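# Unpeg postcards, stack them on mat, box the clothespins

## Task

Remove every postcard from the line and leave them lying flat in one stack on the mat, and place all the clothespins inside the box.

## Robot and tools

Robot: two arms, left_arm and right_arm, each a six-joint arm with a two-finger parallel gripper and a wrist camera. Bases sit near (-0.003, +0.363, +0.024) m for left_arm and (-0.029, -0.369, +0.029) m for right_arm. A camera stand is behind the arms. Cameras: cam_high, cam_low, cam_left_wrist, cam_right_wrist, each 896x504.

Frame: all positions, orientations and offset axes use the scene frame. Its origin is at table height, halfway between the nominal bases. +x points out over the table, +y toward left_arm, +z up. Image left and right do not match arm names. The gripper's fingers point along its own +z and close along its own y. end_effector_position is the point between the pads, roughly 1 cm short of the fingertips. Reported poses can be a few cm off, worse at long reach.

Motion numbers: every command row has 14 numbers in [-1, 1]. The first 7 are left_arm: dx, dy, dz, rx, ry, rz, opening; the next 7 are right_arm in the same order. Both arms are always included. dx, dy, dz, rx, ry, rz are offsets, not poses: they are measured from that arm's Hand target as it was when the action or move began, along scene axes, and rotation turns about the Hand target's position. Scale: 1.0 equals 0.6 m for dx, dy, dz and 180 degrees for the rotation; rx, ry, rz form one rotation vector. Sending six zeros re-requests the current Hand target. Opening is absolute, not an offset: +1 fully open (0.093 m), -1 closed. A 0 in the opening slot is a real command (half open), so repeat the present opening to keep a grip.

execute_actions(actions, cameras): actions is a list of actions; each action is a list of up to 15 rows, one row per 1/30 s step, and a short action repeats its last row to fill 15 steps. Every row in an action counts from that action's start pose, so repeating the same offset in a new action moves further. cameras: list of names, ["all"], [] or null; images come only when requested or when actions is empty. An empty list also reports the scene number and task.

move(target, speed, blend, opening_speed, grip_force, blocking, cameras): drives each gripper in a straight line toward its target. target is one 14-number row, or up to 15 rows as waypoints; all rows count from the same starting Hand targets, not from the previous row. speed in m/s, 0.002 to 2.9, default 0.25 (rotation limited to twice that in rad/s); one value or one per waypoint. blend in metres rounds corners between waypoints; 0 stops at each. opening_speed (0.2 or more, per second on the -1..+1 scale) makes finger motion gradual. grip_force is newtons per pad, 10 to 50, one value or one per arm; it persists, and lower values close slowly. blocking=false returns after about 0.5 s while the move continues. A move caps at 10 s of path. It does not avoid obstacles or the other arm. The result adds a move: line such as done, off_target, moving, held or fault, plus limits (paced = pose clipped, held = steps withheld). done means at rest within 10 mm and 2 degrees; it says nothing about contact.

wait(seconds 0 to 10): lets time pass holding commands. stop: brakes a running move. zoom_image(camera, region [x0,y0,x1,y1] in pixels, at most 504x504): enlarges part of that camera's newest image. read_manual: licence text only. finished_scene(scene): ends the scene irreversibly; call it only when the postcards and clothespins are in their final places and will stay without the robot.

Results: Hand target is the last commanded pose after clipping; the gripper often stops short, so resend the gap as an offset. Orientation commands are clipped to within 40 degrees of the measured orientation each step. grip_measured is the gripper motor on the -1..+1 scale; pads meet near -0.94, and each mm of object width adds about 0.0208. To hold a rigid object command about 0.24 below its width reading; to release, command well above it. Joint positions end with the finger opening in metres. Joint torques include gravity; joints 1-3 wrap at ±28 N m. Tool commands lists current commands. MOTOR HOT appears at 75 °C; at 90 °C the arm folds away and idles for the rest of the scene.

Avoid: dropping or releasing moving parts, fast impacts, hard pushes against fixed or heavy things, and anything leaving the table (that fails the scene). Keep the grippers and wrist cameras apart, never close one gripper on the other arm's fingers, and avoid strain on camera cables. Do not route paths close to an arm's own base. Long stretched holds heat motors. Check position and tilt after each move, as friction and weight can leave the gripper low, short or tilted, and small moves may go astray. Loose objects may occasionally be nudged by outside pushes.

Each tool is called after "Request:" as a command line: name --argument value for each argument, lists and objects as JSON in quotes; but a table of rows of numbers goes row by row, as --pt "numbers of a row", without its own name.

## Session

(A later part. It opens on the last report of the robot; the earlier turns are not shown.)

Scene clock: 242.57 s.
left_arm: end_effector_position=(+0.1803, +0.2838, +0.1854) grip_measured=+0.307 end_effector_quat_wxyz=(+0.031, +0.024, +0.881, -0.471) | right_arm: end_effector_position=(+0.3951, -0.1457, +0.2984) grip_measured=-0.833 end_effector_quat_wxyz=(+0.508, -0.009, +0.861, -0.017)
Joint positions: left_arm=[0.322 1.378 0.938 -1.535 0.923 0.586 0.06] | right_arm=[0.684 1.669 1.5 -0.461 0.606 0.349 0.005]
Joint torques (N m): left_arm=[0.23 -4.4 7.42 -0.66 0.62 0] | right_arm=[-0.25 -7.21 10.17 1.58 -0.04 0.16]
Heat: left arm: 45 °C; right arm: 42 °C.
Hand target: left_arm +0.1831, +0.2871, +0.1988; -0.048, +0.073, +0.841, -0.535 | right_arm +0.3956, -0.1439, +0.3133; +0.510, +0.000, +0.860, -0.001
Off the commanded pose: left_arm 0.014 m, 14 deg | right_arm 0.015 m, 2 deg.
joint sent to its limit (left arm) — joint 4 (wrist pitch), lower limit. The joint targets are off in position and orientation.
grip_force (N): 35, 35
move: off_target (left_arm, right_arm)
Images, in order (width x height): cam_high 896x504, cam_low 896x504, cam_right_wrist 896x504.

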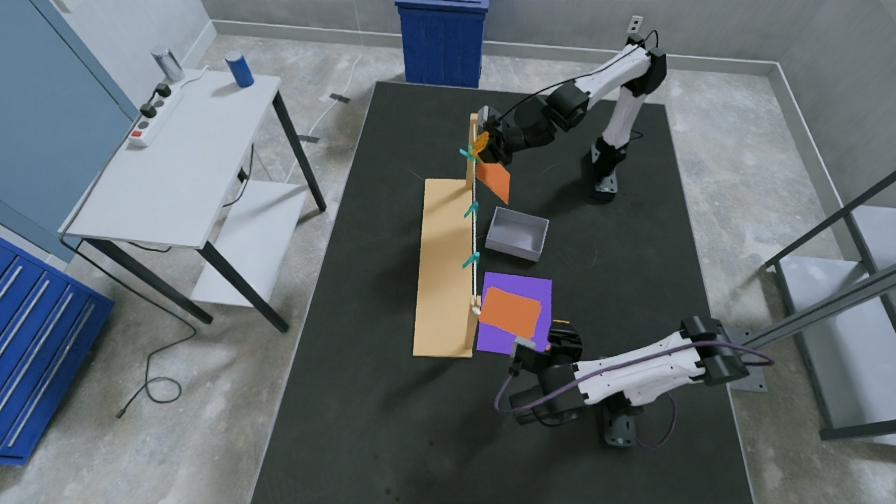

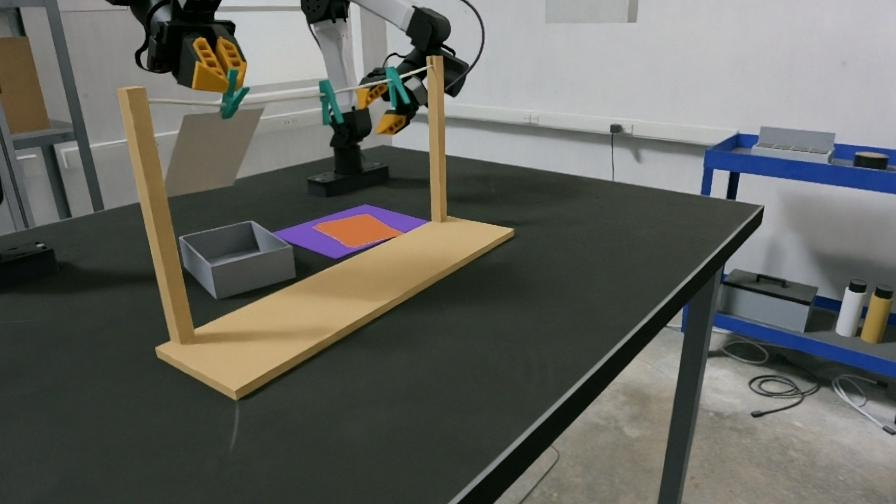

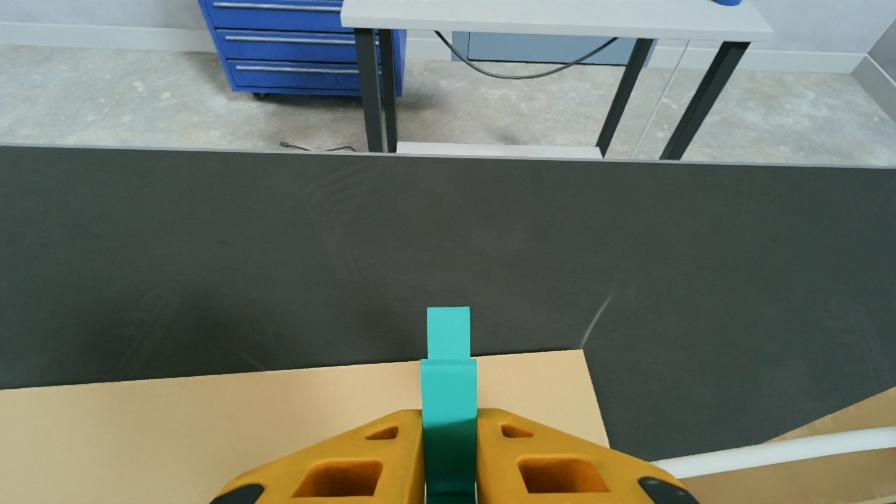

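Request:
move --pt "0.04 -0.27 0.03 -0.111 -0.135 0.075 0.31 0 0 0 0 0 0 -1" --pt "0.131 -0.547 -0.053 -0.222 -0.269 0.15 0.31 0 0 0 0 0 0 -1" --speed 0.15 --blend '[0.03,0]' --cameras '["cam_left_wrist","cam_low","cam_high"]'

Scene clock: 248.43 s.
left_arm: end_effector_position=(+0.2523, -0.0380, +0.1311) grip_measured=+0.307 end_effector_quat_wxyz=(+0.342, +0.113, +0.698, -0.619) | right_arm: end_effector_position=(+0.3949, -0.1458, +0.2981) grip_measured=-0.833 end_effector_quat_wxyz=(+0.507, -0.010, +0.862, -0.017)
Joint positions: left_arm=[-0.892 2.09 0.637 1.453 0.341 -0.905 0.06] | right_arm=[0.684 1.669 1.5 -0.462 0.606 0.349 0.005]
Joint torques (N m): left_arm=[-0.73 -6.24 5.85 3.26 -0.27 0.4] | right_arm=[-0.25 -7.16 10.21 1.57 -0.04 0.17]
Heat: left arm: 44 °C; right arm: 43 °C.
Hand target: left_arm +0.2617, -0.0411, +0.1670; +0.437, +0.103, +0.555, -0.700 | right_arm +0.3956, -0.1439, +0.3133; +0.510, +0.000, +0.860, -0.001
Off the commanded pose: left_arm 0.037 m, 22 deg | right_arm 0.015 m, 2 deg.
joint sent to its limit (left arm) — joint 4 (wrist pitch), upper limit. The joint targets are off in position and orientation.
grip_force (N): 35, 35
move: off_target (left_arm, right_arm)
Images, in order (width x height): cam_high 896x504, cam_low 896x504, cam_left_wrist 896x504.

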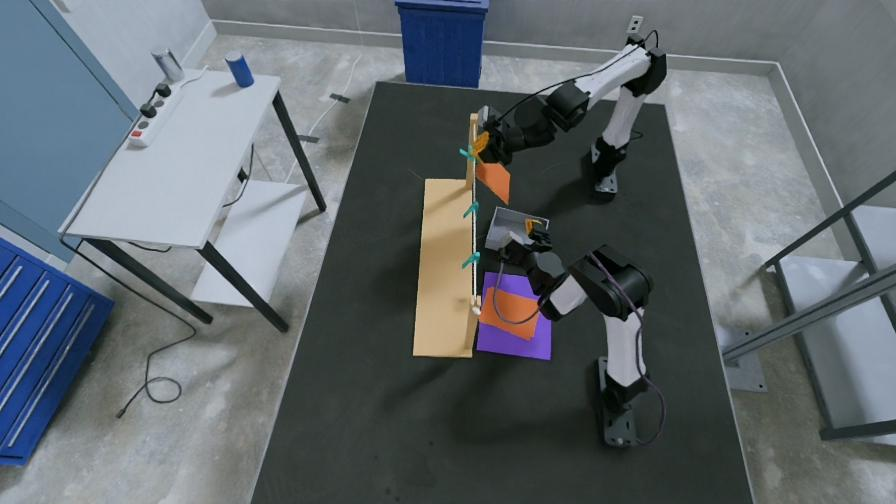

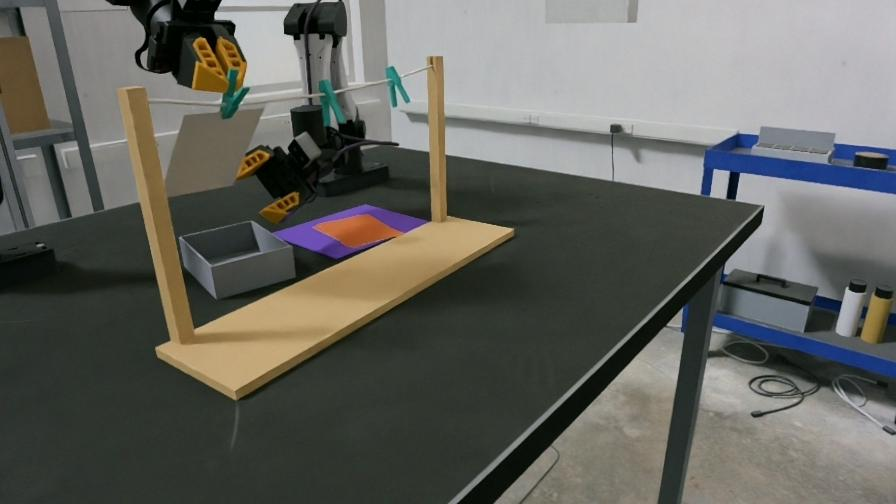

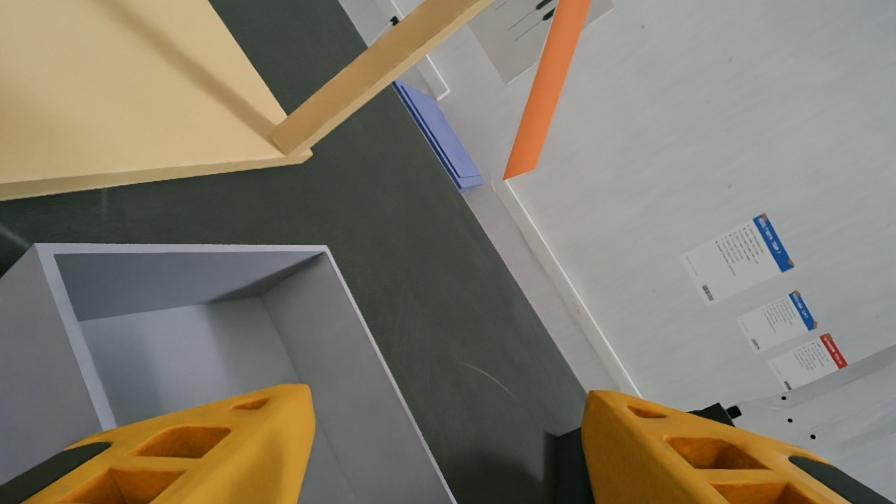

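Request:
move --target '[0.035,0.0,0.035,0,0,0,0.31,0,0,0,0,0,0,-1]' --speed 0.1 --cameras '["cam_left_wrist"]'

Scene clock: 250.90 s.
left_arm: end_effector_position=(+0.2757, -0.0405, +0.1538) grip_measured=+0.307 end_effector_quat_wxyz=(+0.369, +0.109, +0.675, -0.630) | right_arm: end_effector_position=(+0.3949, -0.1458, +0.2981) grip_measured=-0.833 end_effector_quat_wxyz=(+0.507, -0.010, +0.862, -0.017)
Joint positions: left_arm=[-0.855 2.09 0.706 1.453 0.351 -0.905 0.06] | right_arm=[0.684 1.669 1.5 -0.462 0.606 0.349 0.005]
Joint torques (N m): left_arm=[0.14 -6.17 6.26 3.24 0.01 0.1] | right_arm=[-0.35 -7.17 10.19 1.58 -0.04 0.18]
Heat: left arm: 44 °C; right arm: 43 °C.
Hand target: left_arm +0.2827, -0.0411, +0.1880; +0.437, +0.103, +0.555, -0.700 | right_arm +0.3956, -0.1439, +0.3133; +0.510, +0.000, +0.860, -0.001
Off the commanded pose: left_arm 0.035 m, 18 deg | right_arm 0.015 m, 2 deg.
joint sent to its limit (left arm) — joint 4 (wrist pitch), upper limit. The joint targets are off in position and orientation.
grip_force (N): 35, 35
move: off_target (left_arm, right_arm)
Images, in order (width x height): cam_left_wrist 896x504.

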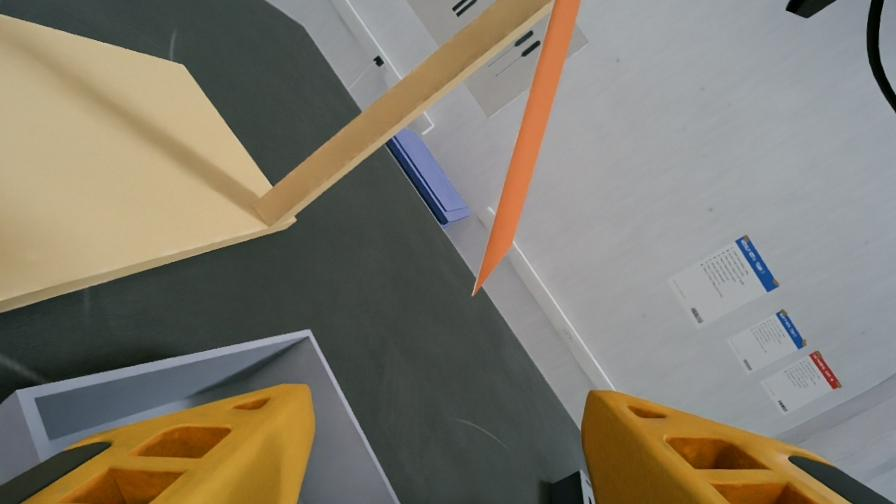

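Request:
move --target '[0.025,-0.02,0.025,0.042,-0.044,-0.034,0.31,0,0,0,0,0,0,-1]' --speed 0.08 --cameras '["cam_left_wrist"]'

Scene clock: 253.80 s.
left_arm: end_effector_position=(+0.2932, -0.0541, +0.1697) grip_measured=+0.307 end_effector_quat_wxyz=(+0.371, +0.191, +0.632, -0.653) | right_arm: end_effector_position=(+0.3949, -0.1458, +0.2981) grip_measured=-0.833 end_effector_quat_wxyz=(+0.507, -0.010, +0.862, -0.017)
Joint positions: left_arm=[-0.783 2.162 0.86 1.455 0.565 -0.843 0.06] | right_arm=[0.684 1.669 1.5 -0.462 0.606 0.349 0.005]
Joint torques (N m): left_arm=[0.2 -7.25 6.67 3.11 -0.01 0.39] | right_arm=[-0.29 -7.19 10.15 1.58 -0.04 0.16]
Heat: left arm: 47 °C; right arm: 44 °C.
Hand target: left_arm +0.2977, -0.0531, +0.2030; +0.429, +0.209, +0.562, -0.675 | right_arm +0.3956, -0.1439, +0.3133; +0.510, +0.000, +0.860, -0.001
Off the commanded pose: left_arm 0.034 m, 11 deg | right_arm 0.015 m, 2 deg.
joint sent to its limit (left arm) — joint 4 (wrist pitch), upper limit. The joint targets are off in position and orientation.
grip_force (N): 35, 35
move: off_target (left_arm, right_arm)
Images, in order (width x height): cam_left_wrist 896x504.

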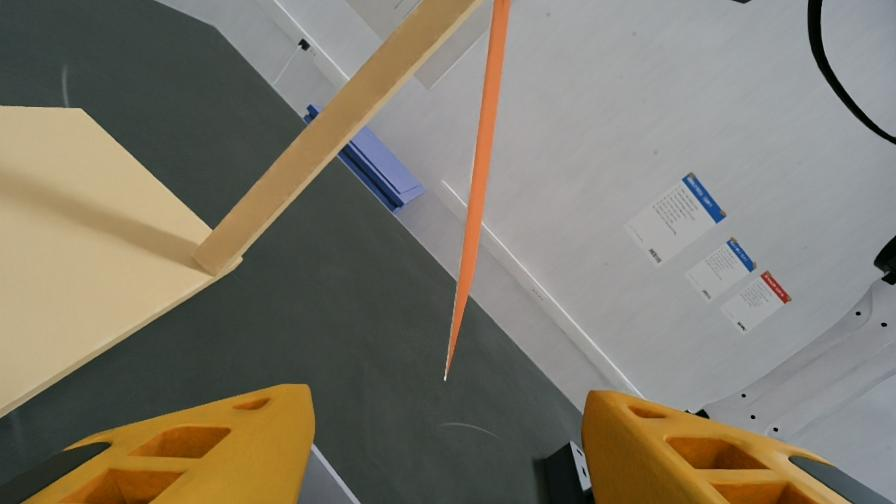

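Request:
move --target '[0.017,-0.087,0.025,0,-0.025,0,0.31,0,0,0,0,0,0,-1]' --speed 0.08 --cameras '["cam_left_wrist","cam_low"]'

Scene clock: 255.80 s.
left_arm: end_effector_position=(+0.2999, -0.1037, +0.2050) grip_measured=+0.307 end_effector_quat_wxyz=(-0.420, -0.235, -0.565, +0.670) | right_arm: end_effector_position=(+0.3949, -0.1458, +0.2981) grip_measured=-0.833 end_effector_quat_wxyz=(+0.507, -0.010, +0.862, -0.017)
Joint positions: left_arm=[-0.844 2.26 1.102 1.455 0.545 -0.774 0.06] | right_arm=[0.684 1.669 1.5 -0.462 0.606 0.349 0.005]
Joint torques (N m): left_arm=[-0.7 -8.25 7.46 2.03 -0.35 0.37] | right_arm=[-0.32 -7.17 10.21 1.57 -0.04 0.17]
Heat: left arm: 47 °C; right arm: 44 °C.
Hand target: left_arm +0.3079, -0.1053, +0.2180; -0.451, -0.235, -0.545, +0.667 | right_arm +0.3956, -0.1439, +0.3133; +0.510, +0.000, +0.860, -0.001
Off the commanded pose: left_arm 0.015 m, 4 deg | right_arm 0.015 m, 2 deg.
grip_force (N): 35, 35
move: off_target (left_arm, right_arm)
Images, in order (width x height): cam_low 896x504, cam_left_wrist 896x504.

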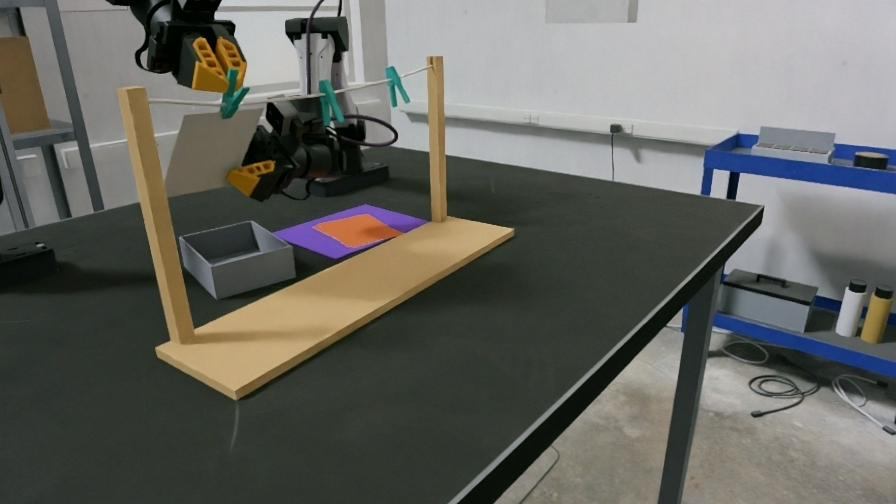

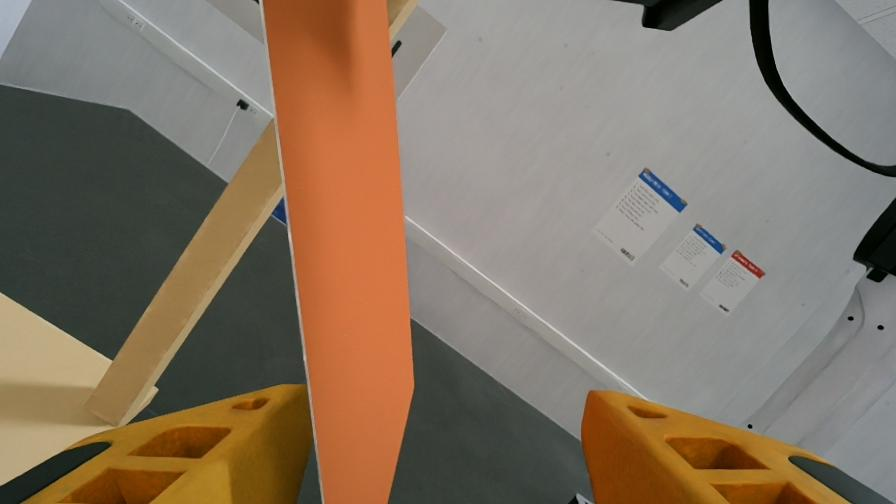

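Request:
move --target '[0.021,0.0,-0.04,0,0.02,0,0.31,0,0,0,0,0,0,-1]' --speed 0.06 --cameras '["cam_left_wrist"]'

Scene clock: 257.30 s.
left_arm: end_effector_position=(+0.3124, -0.1049, +0.1732) grip_measured=+0.307 end_effector_quat_wxyz=(-0.403, -0.219, -0.590, +0.665) | right_arm: end_effector_position=(+0.3949, -0.1458, +0.2981) grip_measured=-0.833 end_effector_quat_wxyz=(+0.507, -0.010, +0.862, -0.017)
Joint positions: left_arm=[-0.829 2.339 1.13 1.455 0.545 -0.8 0.06] | right_arm=[0.684 1.669 1.5 -0.462 0.606 0.349 0.005]
Joint torques (N m): left_arm=[0.16 -8.69 7.38 2.4 -0.31 0.04] | right_arm=[-0.24 -7.19 10.19 1.56 -0.03 0.17]
Heat: left arm: 47 °C; right arm: 44 °C.
Hand target: left_arm +0.3205, -0.1053, +0.1940; -0.433, -0.214, -0.559, +0.674 | right_arm +0.3956, -0.1439, +0.3133; +0.510, +0.000, +0.860, -0.001
Off the commanded pose: left_arm 0.022 m, 5 deg | right_arm 0.015 m, 2 deg.
grip_force (N): 35, 35
move: off_target (left_arm, right_arm)
Images, in order (width x height): cam_left_wrist 896x504.

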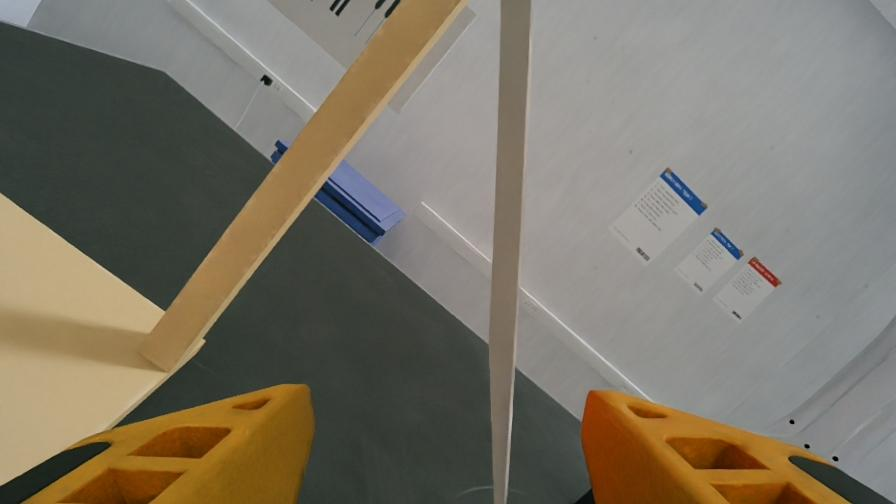

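Request:
move --target '[-0.017,0.0,0.017,0,0,0,0.31,0,0,0,0,0,0,-1]' --speed 0.04 --cameras '["cam_left_wrist"]'

Scene clock: 258.57 s.
left_arm: end_effector_position=(+0.3152, -0.1043, +0.1735) grip_measured=+0.307 end_effector_quat_wxyz=(-0.408, -0.213, -0.591, +0.663) | right_arm: end_effector_position=(+0.3949, -0.1458, +0.2981) grip_measured=-0.833 end_effector_quat_wxyz=(+0.507, -0.010, +0.862, -0.017)
Joint positions: left_arm=[-0.829 2.339 1.13 1.455 0.529 -0.8 0.06] | right_arm=[0.684 1.669 1.5 -0.462 0.606 0.349 0.005]
Joint torques (N m): left_arm=[-1.06 -12.37 4.83 2.26 -0.32 0.09] | right_arm=[-0.28 -7.17 10.17 1.59 -0.04 0.17]
Heat: left arm: 48 °C; right arm: 44 °C.
Hand target: left_arm +0.3103, -0.1053, +0.2042; -0.433, -0.214, -0.559, +0.674 | right_arm +0.3956, -0.1439, +0.3133; +0.510, +0.000, +0.860, -0.001
Off the commanded pose: left_arm 0.031 m, 5 deg | right_arm 0.015 m, 2 deg.
grip_force (N): 35, 35
move: off_target (left_arm, right_arm)
Images, in order (width x height): cam_left_wrist 896x504.

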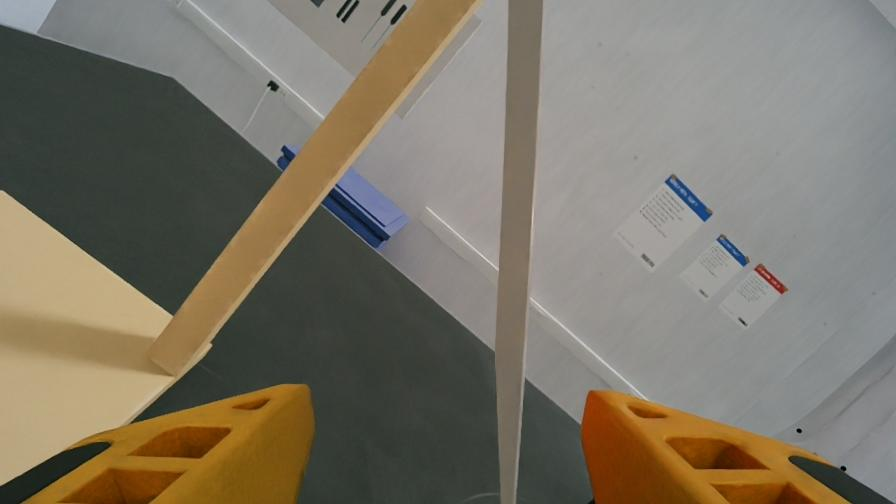

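Request:
move --target '[-0.03,0.0,0.0,0,0,0,0.31,0,0,0,0,0,0,-1]' --speed 0.04 --cameras '["cam_left_wrist"]'

Scene clock: 259.87 s.
left_arm: end_effector_position=(+0.2924, -0.1130, +0.1652) grip_measured=+0.307 end_effector_quat_wxyz=(-0.392, -0.214, -0.600, +0.664) | right_arm: end_effector_position=(+0.3949, -0.1458, +0.2981) grip_measured=-0.833 end_effector_quat_wxyz=(+0.507, -0.010, +0.862, -0.017)
Joint positions: left_arm=[-0.878 2.328 1.088 1.455 0.498 -0.8 0.06] | right_arm=[0.684 1.669 1.5 -0.462 0.606 0.349 0.005]
Joint torques (N m): left_arm=[-0.75 -13.44 3.51 2.53 -0.31 0.24] | right_arm=[-0.27 -7.16 10.17 1.58 -0.05 0.18]
Heat: left arm: 48 °C; right arm: 45 °C.
Hand target: left_arm +0.2923, -0.1053, +0.2042; -0.433, -0.214, -0.559, +0.674 | right_arm +0.3956, -0.1439, +0.3133; +0.510, +0.000, +0.860, -0.001
Off the commanded pose: left_arm 0.040 m, 7 deg | right_arm 0.015 m, 2 deg.
grip_force (N): 35, 35
move: off_target (left_arm, right_arm)
Images, in order (width x height): cam_left_wrist 896x504.

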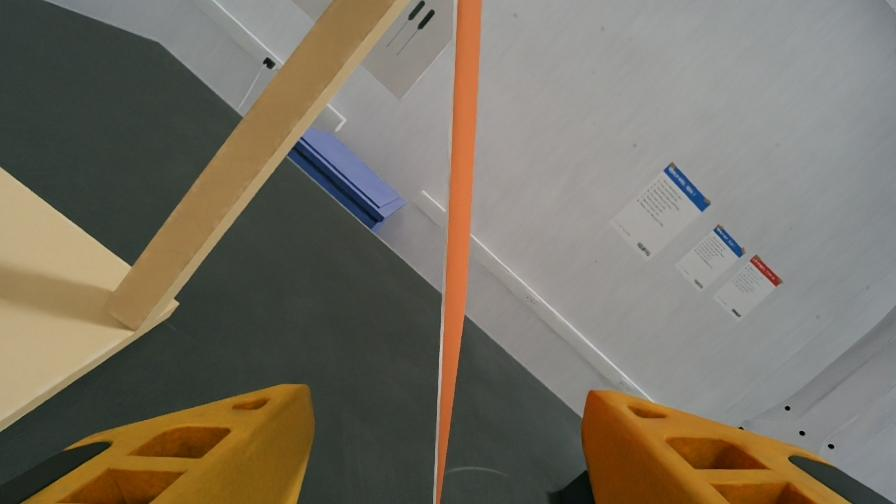

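Request:
move --target '[0,0.0,0.0,0,0,0,-1,0,0,0,0,0,0,-1]' --grip_force '[20,35]'

Request:
move --target '[0,0.0,0.0,0,0,0,-1,0,0,0,0,0,0,-1]' --grip_force '[35,35]' --cameras '["cam_left_wrist","cam_low"]'

Scene clock: 264.97 s.
left_arm: end_effector_position=(+0.2924, -0.1130, +0.1652) grip_measured=-0.897 end_effector_quat_wxyz=(-0.392, -0.214, -0.600, +0.664) | right_arm: end_effector_position=(+0.3949, -0.1458, +0.2981) grip_measured=-0.833 end_effector_quat_wxyz=(+0.507, -0.010, +0.862, -0.017)
Joint positions: left_arm=[-0.878 2.328 1.088 1.455 0.498 -0.8 0.002] | right_arm=[0.684 1.669 1.5 -0.462 0.606 0.349 0.005]
Joint velocities: left_arm=[-0.002 -0.012 -0.007 -0.066 -0.022 0.051 -0.011] | right_arm=[within noise]
Joint torques (N m): left_arm=[-0.69 -13.44 3.51 2.56 -0.32 0.24] | right_arm=[-0.27 -7.13 10.21 1.57 -0.03 0.16]
Heat: left arm: 49 °C; right arm: 45 °C.
Hand target: left_arm +0.2923, -0.1053, +0.2042; -0.433, -0.214, -0.559, +0.674 | right_arm +0.3956, -0.1439, +0.3133; +0.510, +0.000, +0.860, -0.001
Off the commanded pose: left_arm 0.040 m, 7 deg | right_arm 0.015 m, 2 deg.
grip_force (N): 20, 35
move: moving (left_arm; no rest 5 s after the path's end), off_target (right_arm)

Scene clock: 265.77 s.
left_arm: end_effector_position=(+0.2924, -0.1130, +0.1652) grip_measured=-0.978 end_effector_quat_wxyz=(-0.392, -0.214, -0.600, +0.664) | right_arm: end_effector_position=(+0.3952, -0.1460, +0.2979) grip_measured=-0.833 end_effector_quat_wxyz=(+0.507, -0.010, +0.862, -0.016)
Joint positions: left_arm=[-0.878 2.328 1.088 1.455 0.498 -0.8 0] | right_arm=[0.683 1.669 1.5 -0.462 0.603 0.349 0.005]
Joint torques (N m): left_arm=[-0.75 -13.44 3.54 2.54 -0.31 0.24] | right_arm=[-0.31 -7.16 10.24 1.57 -0.02 0.16]
Heat: left arm: 49 °C; right arm: 45 °C.
Hand target: left_arm +0.2923, -0.1053, +0.2042; -0.433, -0.214, -0.559, +0.674 | right_arm +0.3956, -0.1439, +0.3133; +0.510, +0.000, +0.860, -0.001
Off the commanded pose: left_arm 0.040 m, 7 deg | right_arm 0.015 m, 2 deg.
grip_force (N): 35, 35
move: off_target (left_arm, right_arm)
Images, in order (width x height): cam_low 896x504, cam_left_wrist 896x504.

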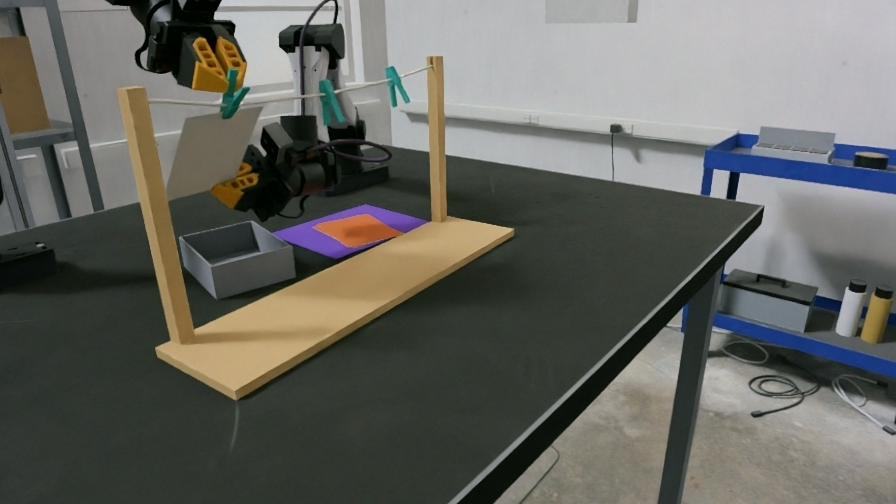

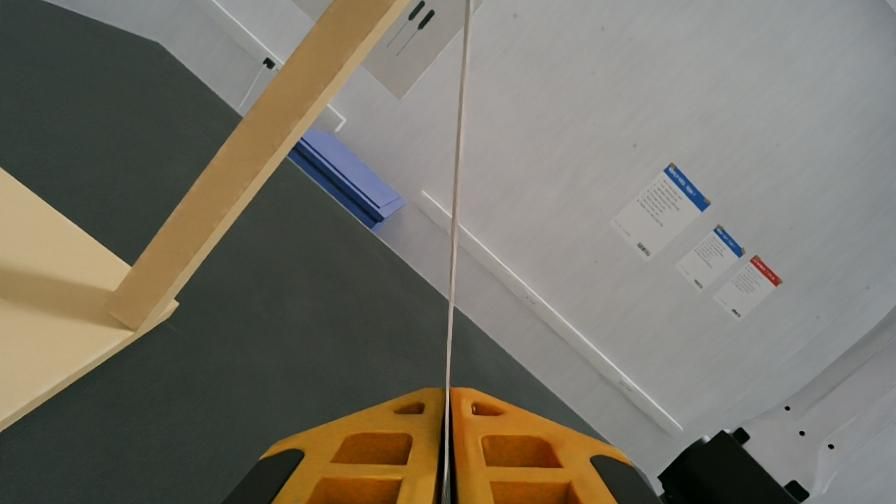

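Request:
move --target '[-0.06,0.0,-0.115,0,0,0,-1,0,0,0,0,0,0,-1]' --speed 0.06 --cameras '["cam_left_wrist","cam_low"]'

Scene clock: 268.07 s.
left_arm: end_effector_position=(+0.2609, -0.1078, +0.1219) grip_measured=-0.978 end_effector_quat_wxyz=(+0.375, +0.228, +0.635, -0.635) | right_arm: end_effector_position=(+0.3934, -0.1462, +0.2963) grip_measured=-0.833 end_effector_quat_wxyz=(+0.502, -0.012, +0.865, -0.019)
Joint positions: left_arm=[-0.929 2.339 0.967 1.47 0.456 -0.737 0] | right_arm=[0.684 1.669 1.503 -0.479 0.601 0.351 0.005]
Joint torques (N m): left_arm=[-0.9 -7.77 2.81 3.02 -0.28 0.37] | right_arm=[-0.28 -7.13 9.96 1.71 0.01 0.15]
Heat: left arm: 50 °C; right arm: 45 °C.
Hand target: left_arm +0.2563, -0.1053, +0.1352; +0.433, +0.214, +0.559, -0.674 | right_arm +0.3956, -0.1439, +0.3133; +0.510, +0.000, +0.860, -0.001
Off the commanded pose: left_arm 0.014 m, 12 deg | right_arm 0.017 m, 3 deg.
joint sent to its limit (left arm) — joint 4 (wrist pitch), upper limit. The joint targets are off in position and orientation.
grip_force (N): 35, 35
move: off_target (left_arm, right_arm)
Images, in order (width x height): cam_low 896x504, cam_left_wrist 896x504.

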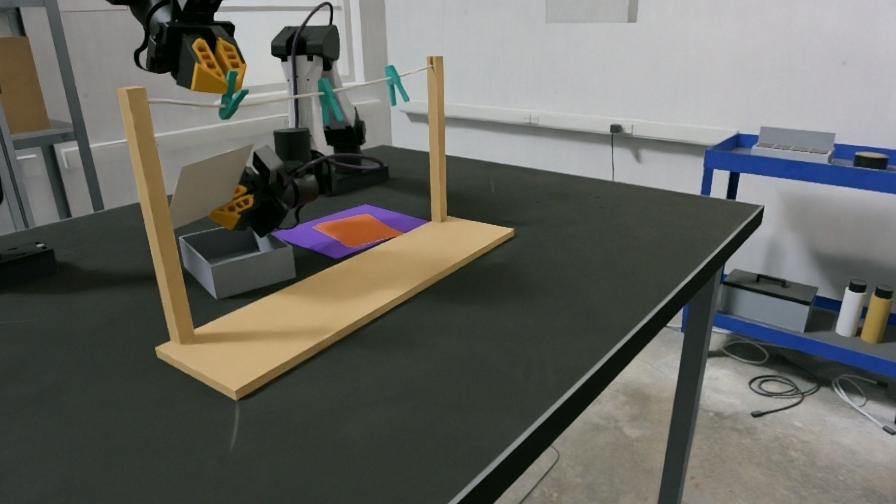

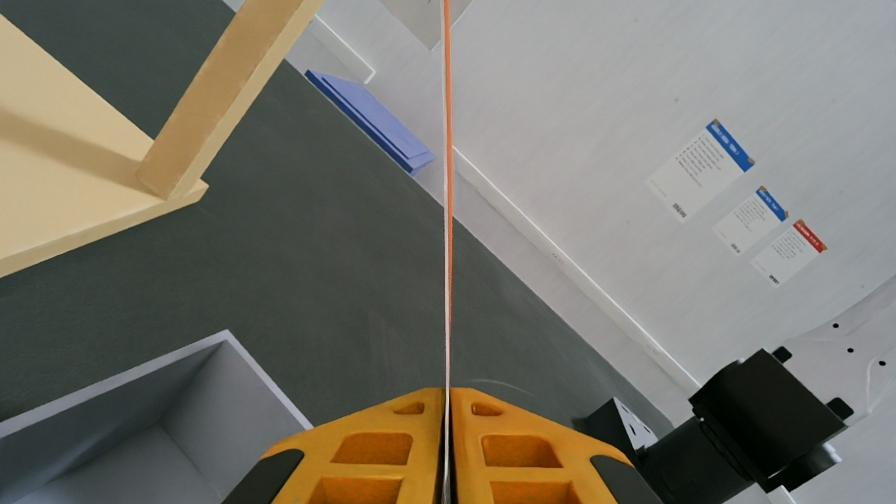

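Request:
move --pt "-0.08 0.1 0.1 0.05 0.08 -0.02 -1 0 0 0 0 0 0 -1" --pt "-0.072 0.509 0.108 0.209 0.308 -0.084 -1 0 0 0 0 0 0 -1" --speed 0.15 --blend '[0.03,0]' --cameras '["cam_low","cam_left_wrist","cam_high"]'

Request:
zoom_image --camera "cam_high" --region '[456, 190, 606, 370]'

Scene clock: 273.93 s.
left_arm: end_effector_position=(+0.2090, +0.2000, +0.1940) grip_measured=-0.978 end_effector_quat_wxyz=(-0.054, +0.057, +0.837, -0.541) | right_arm: end_effector_position=(+0.3934, -0.1462, +0.2963) grip_measured=-0.833 end_effector_quat_wxyz=(+0.502, -0.012, +0.865, -0.019)
Joint positions: left_arm=[-0.056 1.546 1.035 -1.317 1.134 0.251 0] | right_arm=[0.684 1.669 1.503 -0.479 0.601 0.351 0.005]
Joint torques (N m): left_arm=[-0.2 -3.71 7.98 -0.3 0.41 0.34] | right_arm=[-0.28 -7.16 9.99 1.73 0.01 0.15]
Heat: left arm: 48 °C; right arm: 45 °C.
Hand target: left_arm +0.2131, +0.2001, +0.2000; -0.046, +0.073, +0.841, -0.535 | right_arm +0.3956, -0.1439, +0.3133; +0.510, +0.000, +0.860, -0.001
Off the commanded pose: left_arm 0.007 m, 2 deg | right_arm 0.017 m, 3 deg.
grip_force (N): 35, 35
move: off_target (right_arm)
Images, in order (width x height): cam_high 896x504, cam_low 896x504, cam_left_wrist 896x504.

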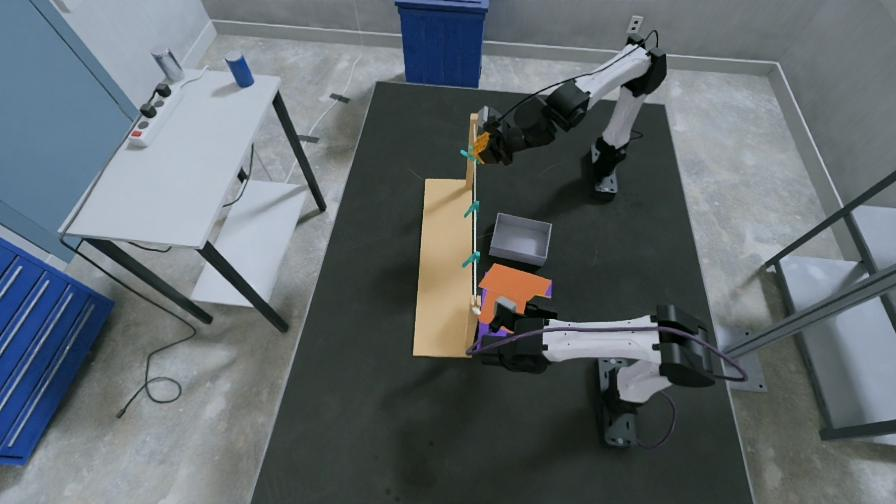

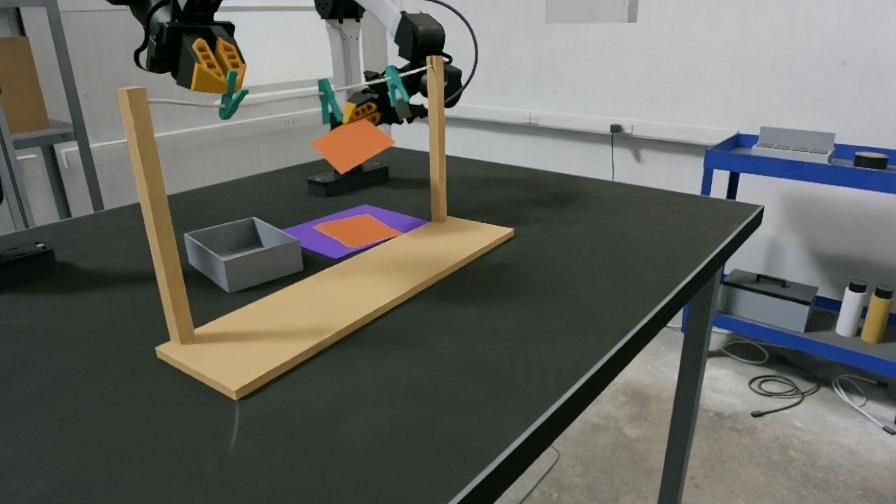

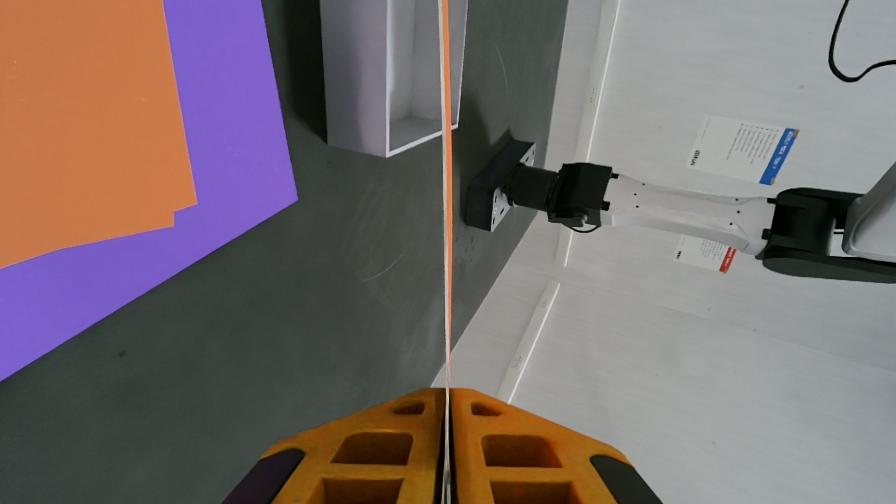

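Scaled by 2.800 from the camera's 896x504 image, which has a finer 1280x720 frame.

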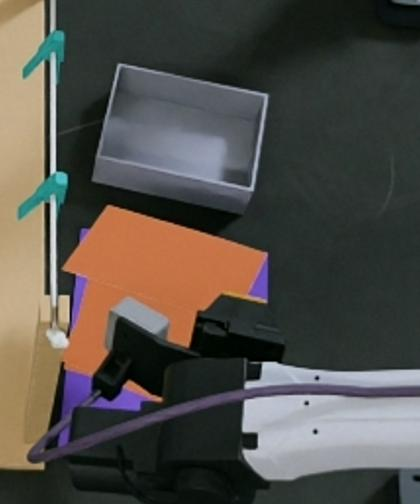

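Request:
move --pt "-0.007 0 -0.2 0 0 0 -1 0 0 0 0 0 0 -1" --pt "-0.007 0 -0.259 0 0 0 -1 0 0 0 0 0 0 -1" --speed '[0.12,0.05]' --blend '[0.02,0]' --cameras '["cam_low","cam_left_wrist","cam_high"]'

Request:
zoom_image --camera "cam_high" --region '[456, 190, 606, 370]'

Request:
zoom_image --camera "cam_low" --region '[250, 60, 450, 280]'

Scene clock: 276.87 s.
left_arm: end_effector_position=(+0.2097, +0.2004, +0.0485) grip_measured=-0.978 end_effector_quat_wxyz=(-0.049, +0.066, +0.838, -0.539) | right_arm: end_effector_position=(+0.3934, -0.1462, +0.2963) grip_measured=-0.833 end_effector_quat_wxyz=(+0.502, -0.012, +0.865, -0.019)
Joint positions: left_arm=[-0.056 1.888 0.739 -0.679 1.128 0.271 0] | right_arm=[0.684 1.669 1.503 -0.479 0.601 0.351 0.005]
Joint torques (N m): left_arm=[-0.31 -4.7 2.37 0.09 0.48 0.13] | right_arm=[-0.29 -7.12 9.99 1.73 -0.01 0.15]
Heat: left arm: 47 °C; right arm: 45 °C.
Hand target: left_arm +0.2089, +0.2001, +0.0446; -0.046, +0.073, +0.841, -0.535 | right_arm +0.3956, -0.1439, +0.3133; +0.510, +0.000, +0.860, -0.001
Off the commanded pose: left_arm 0.004 m, 1 deg | right_arm 0.017 m, 3 deg.
grip_force (N): 35, 35
move: off_target (right_arm); blend cut to 0.0177 m at target 1
Images, in order (width x height): cam_high 896x504, cam_low 896x504, cam_left_wrist 896x504.

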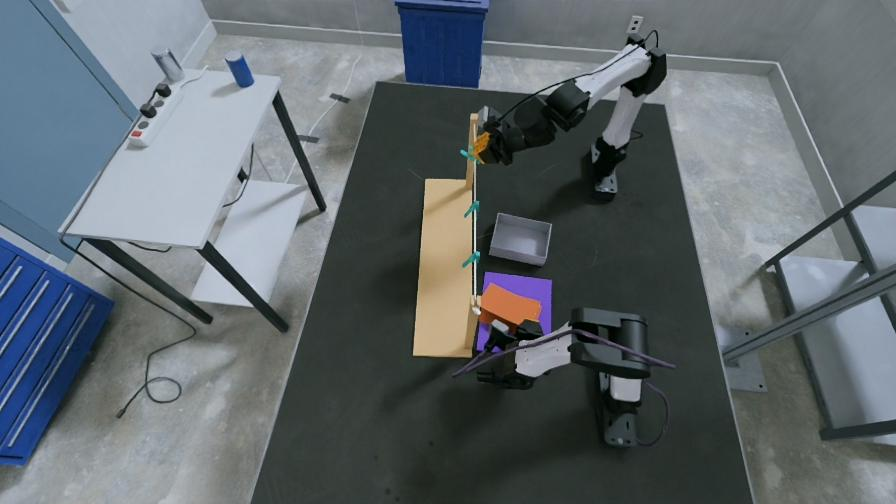

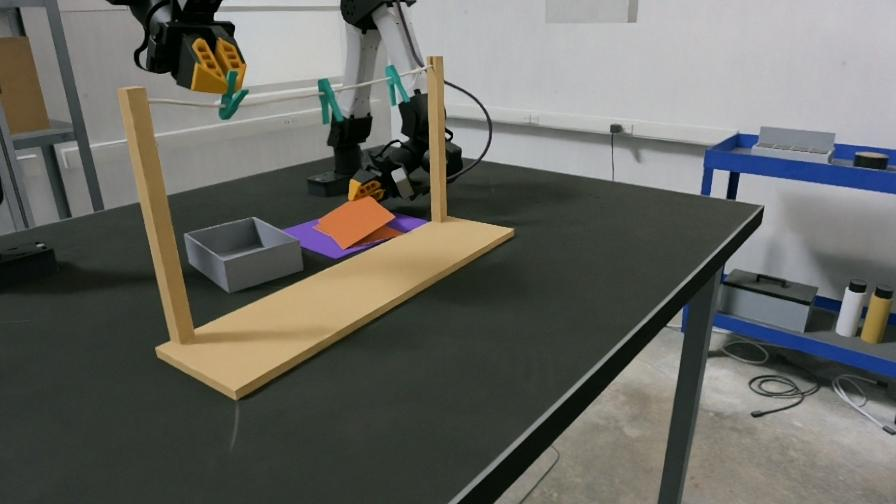

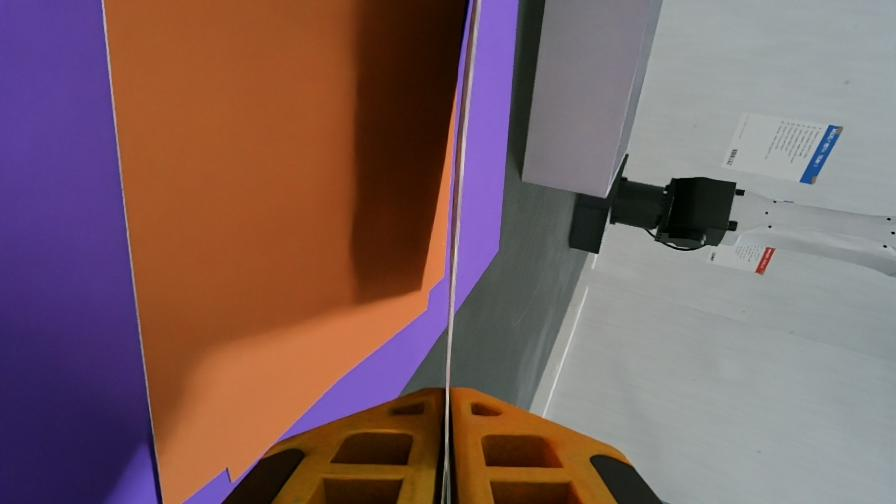

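Scaled by 2.800 from the camera's 896x504 image, which has a finer 1280x720 frame.

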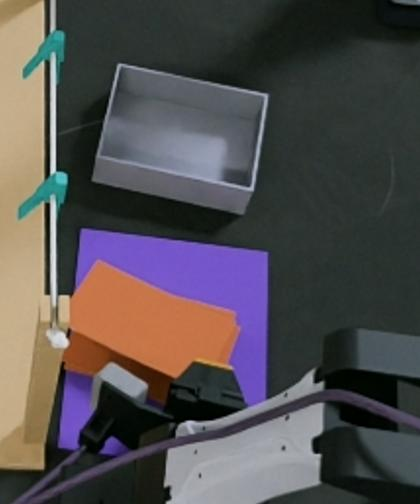

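Scaled by 2.291 from the camera's 896x504 image, which has a finer 1280x720 frame.

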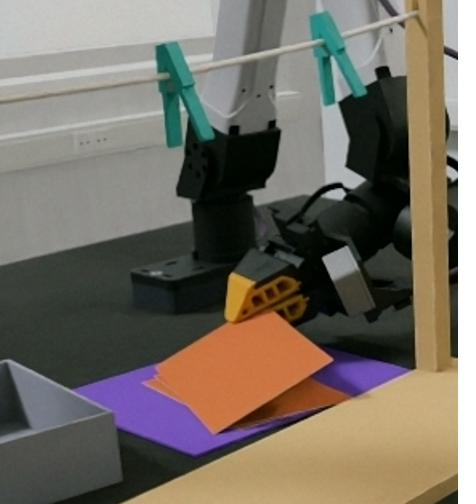

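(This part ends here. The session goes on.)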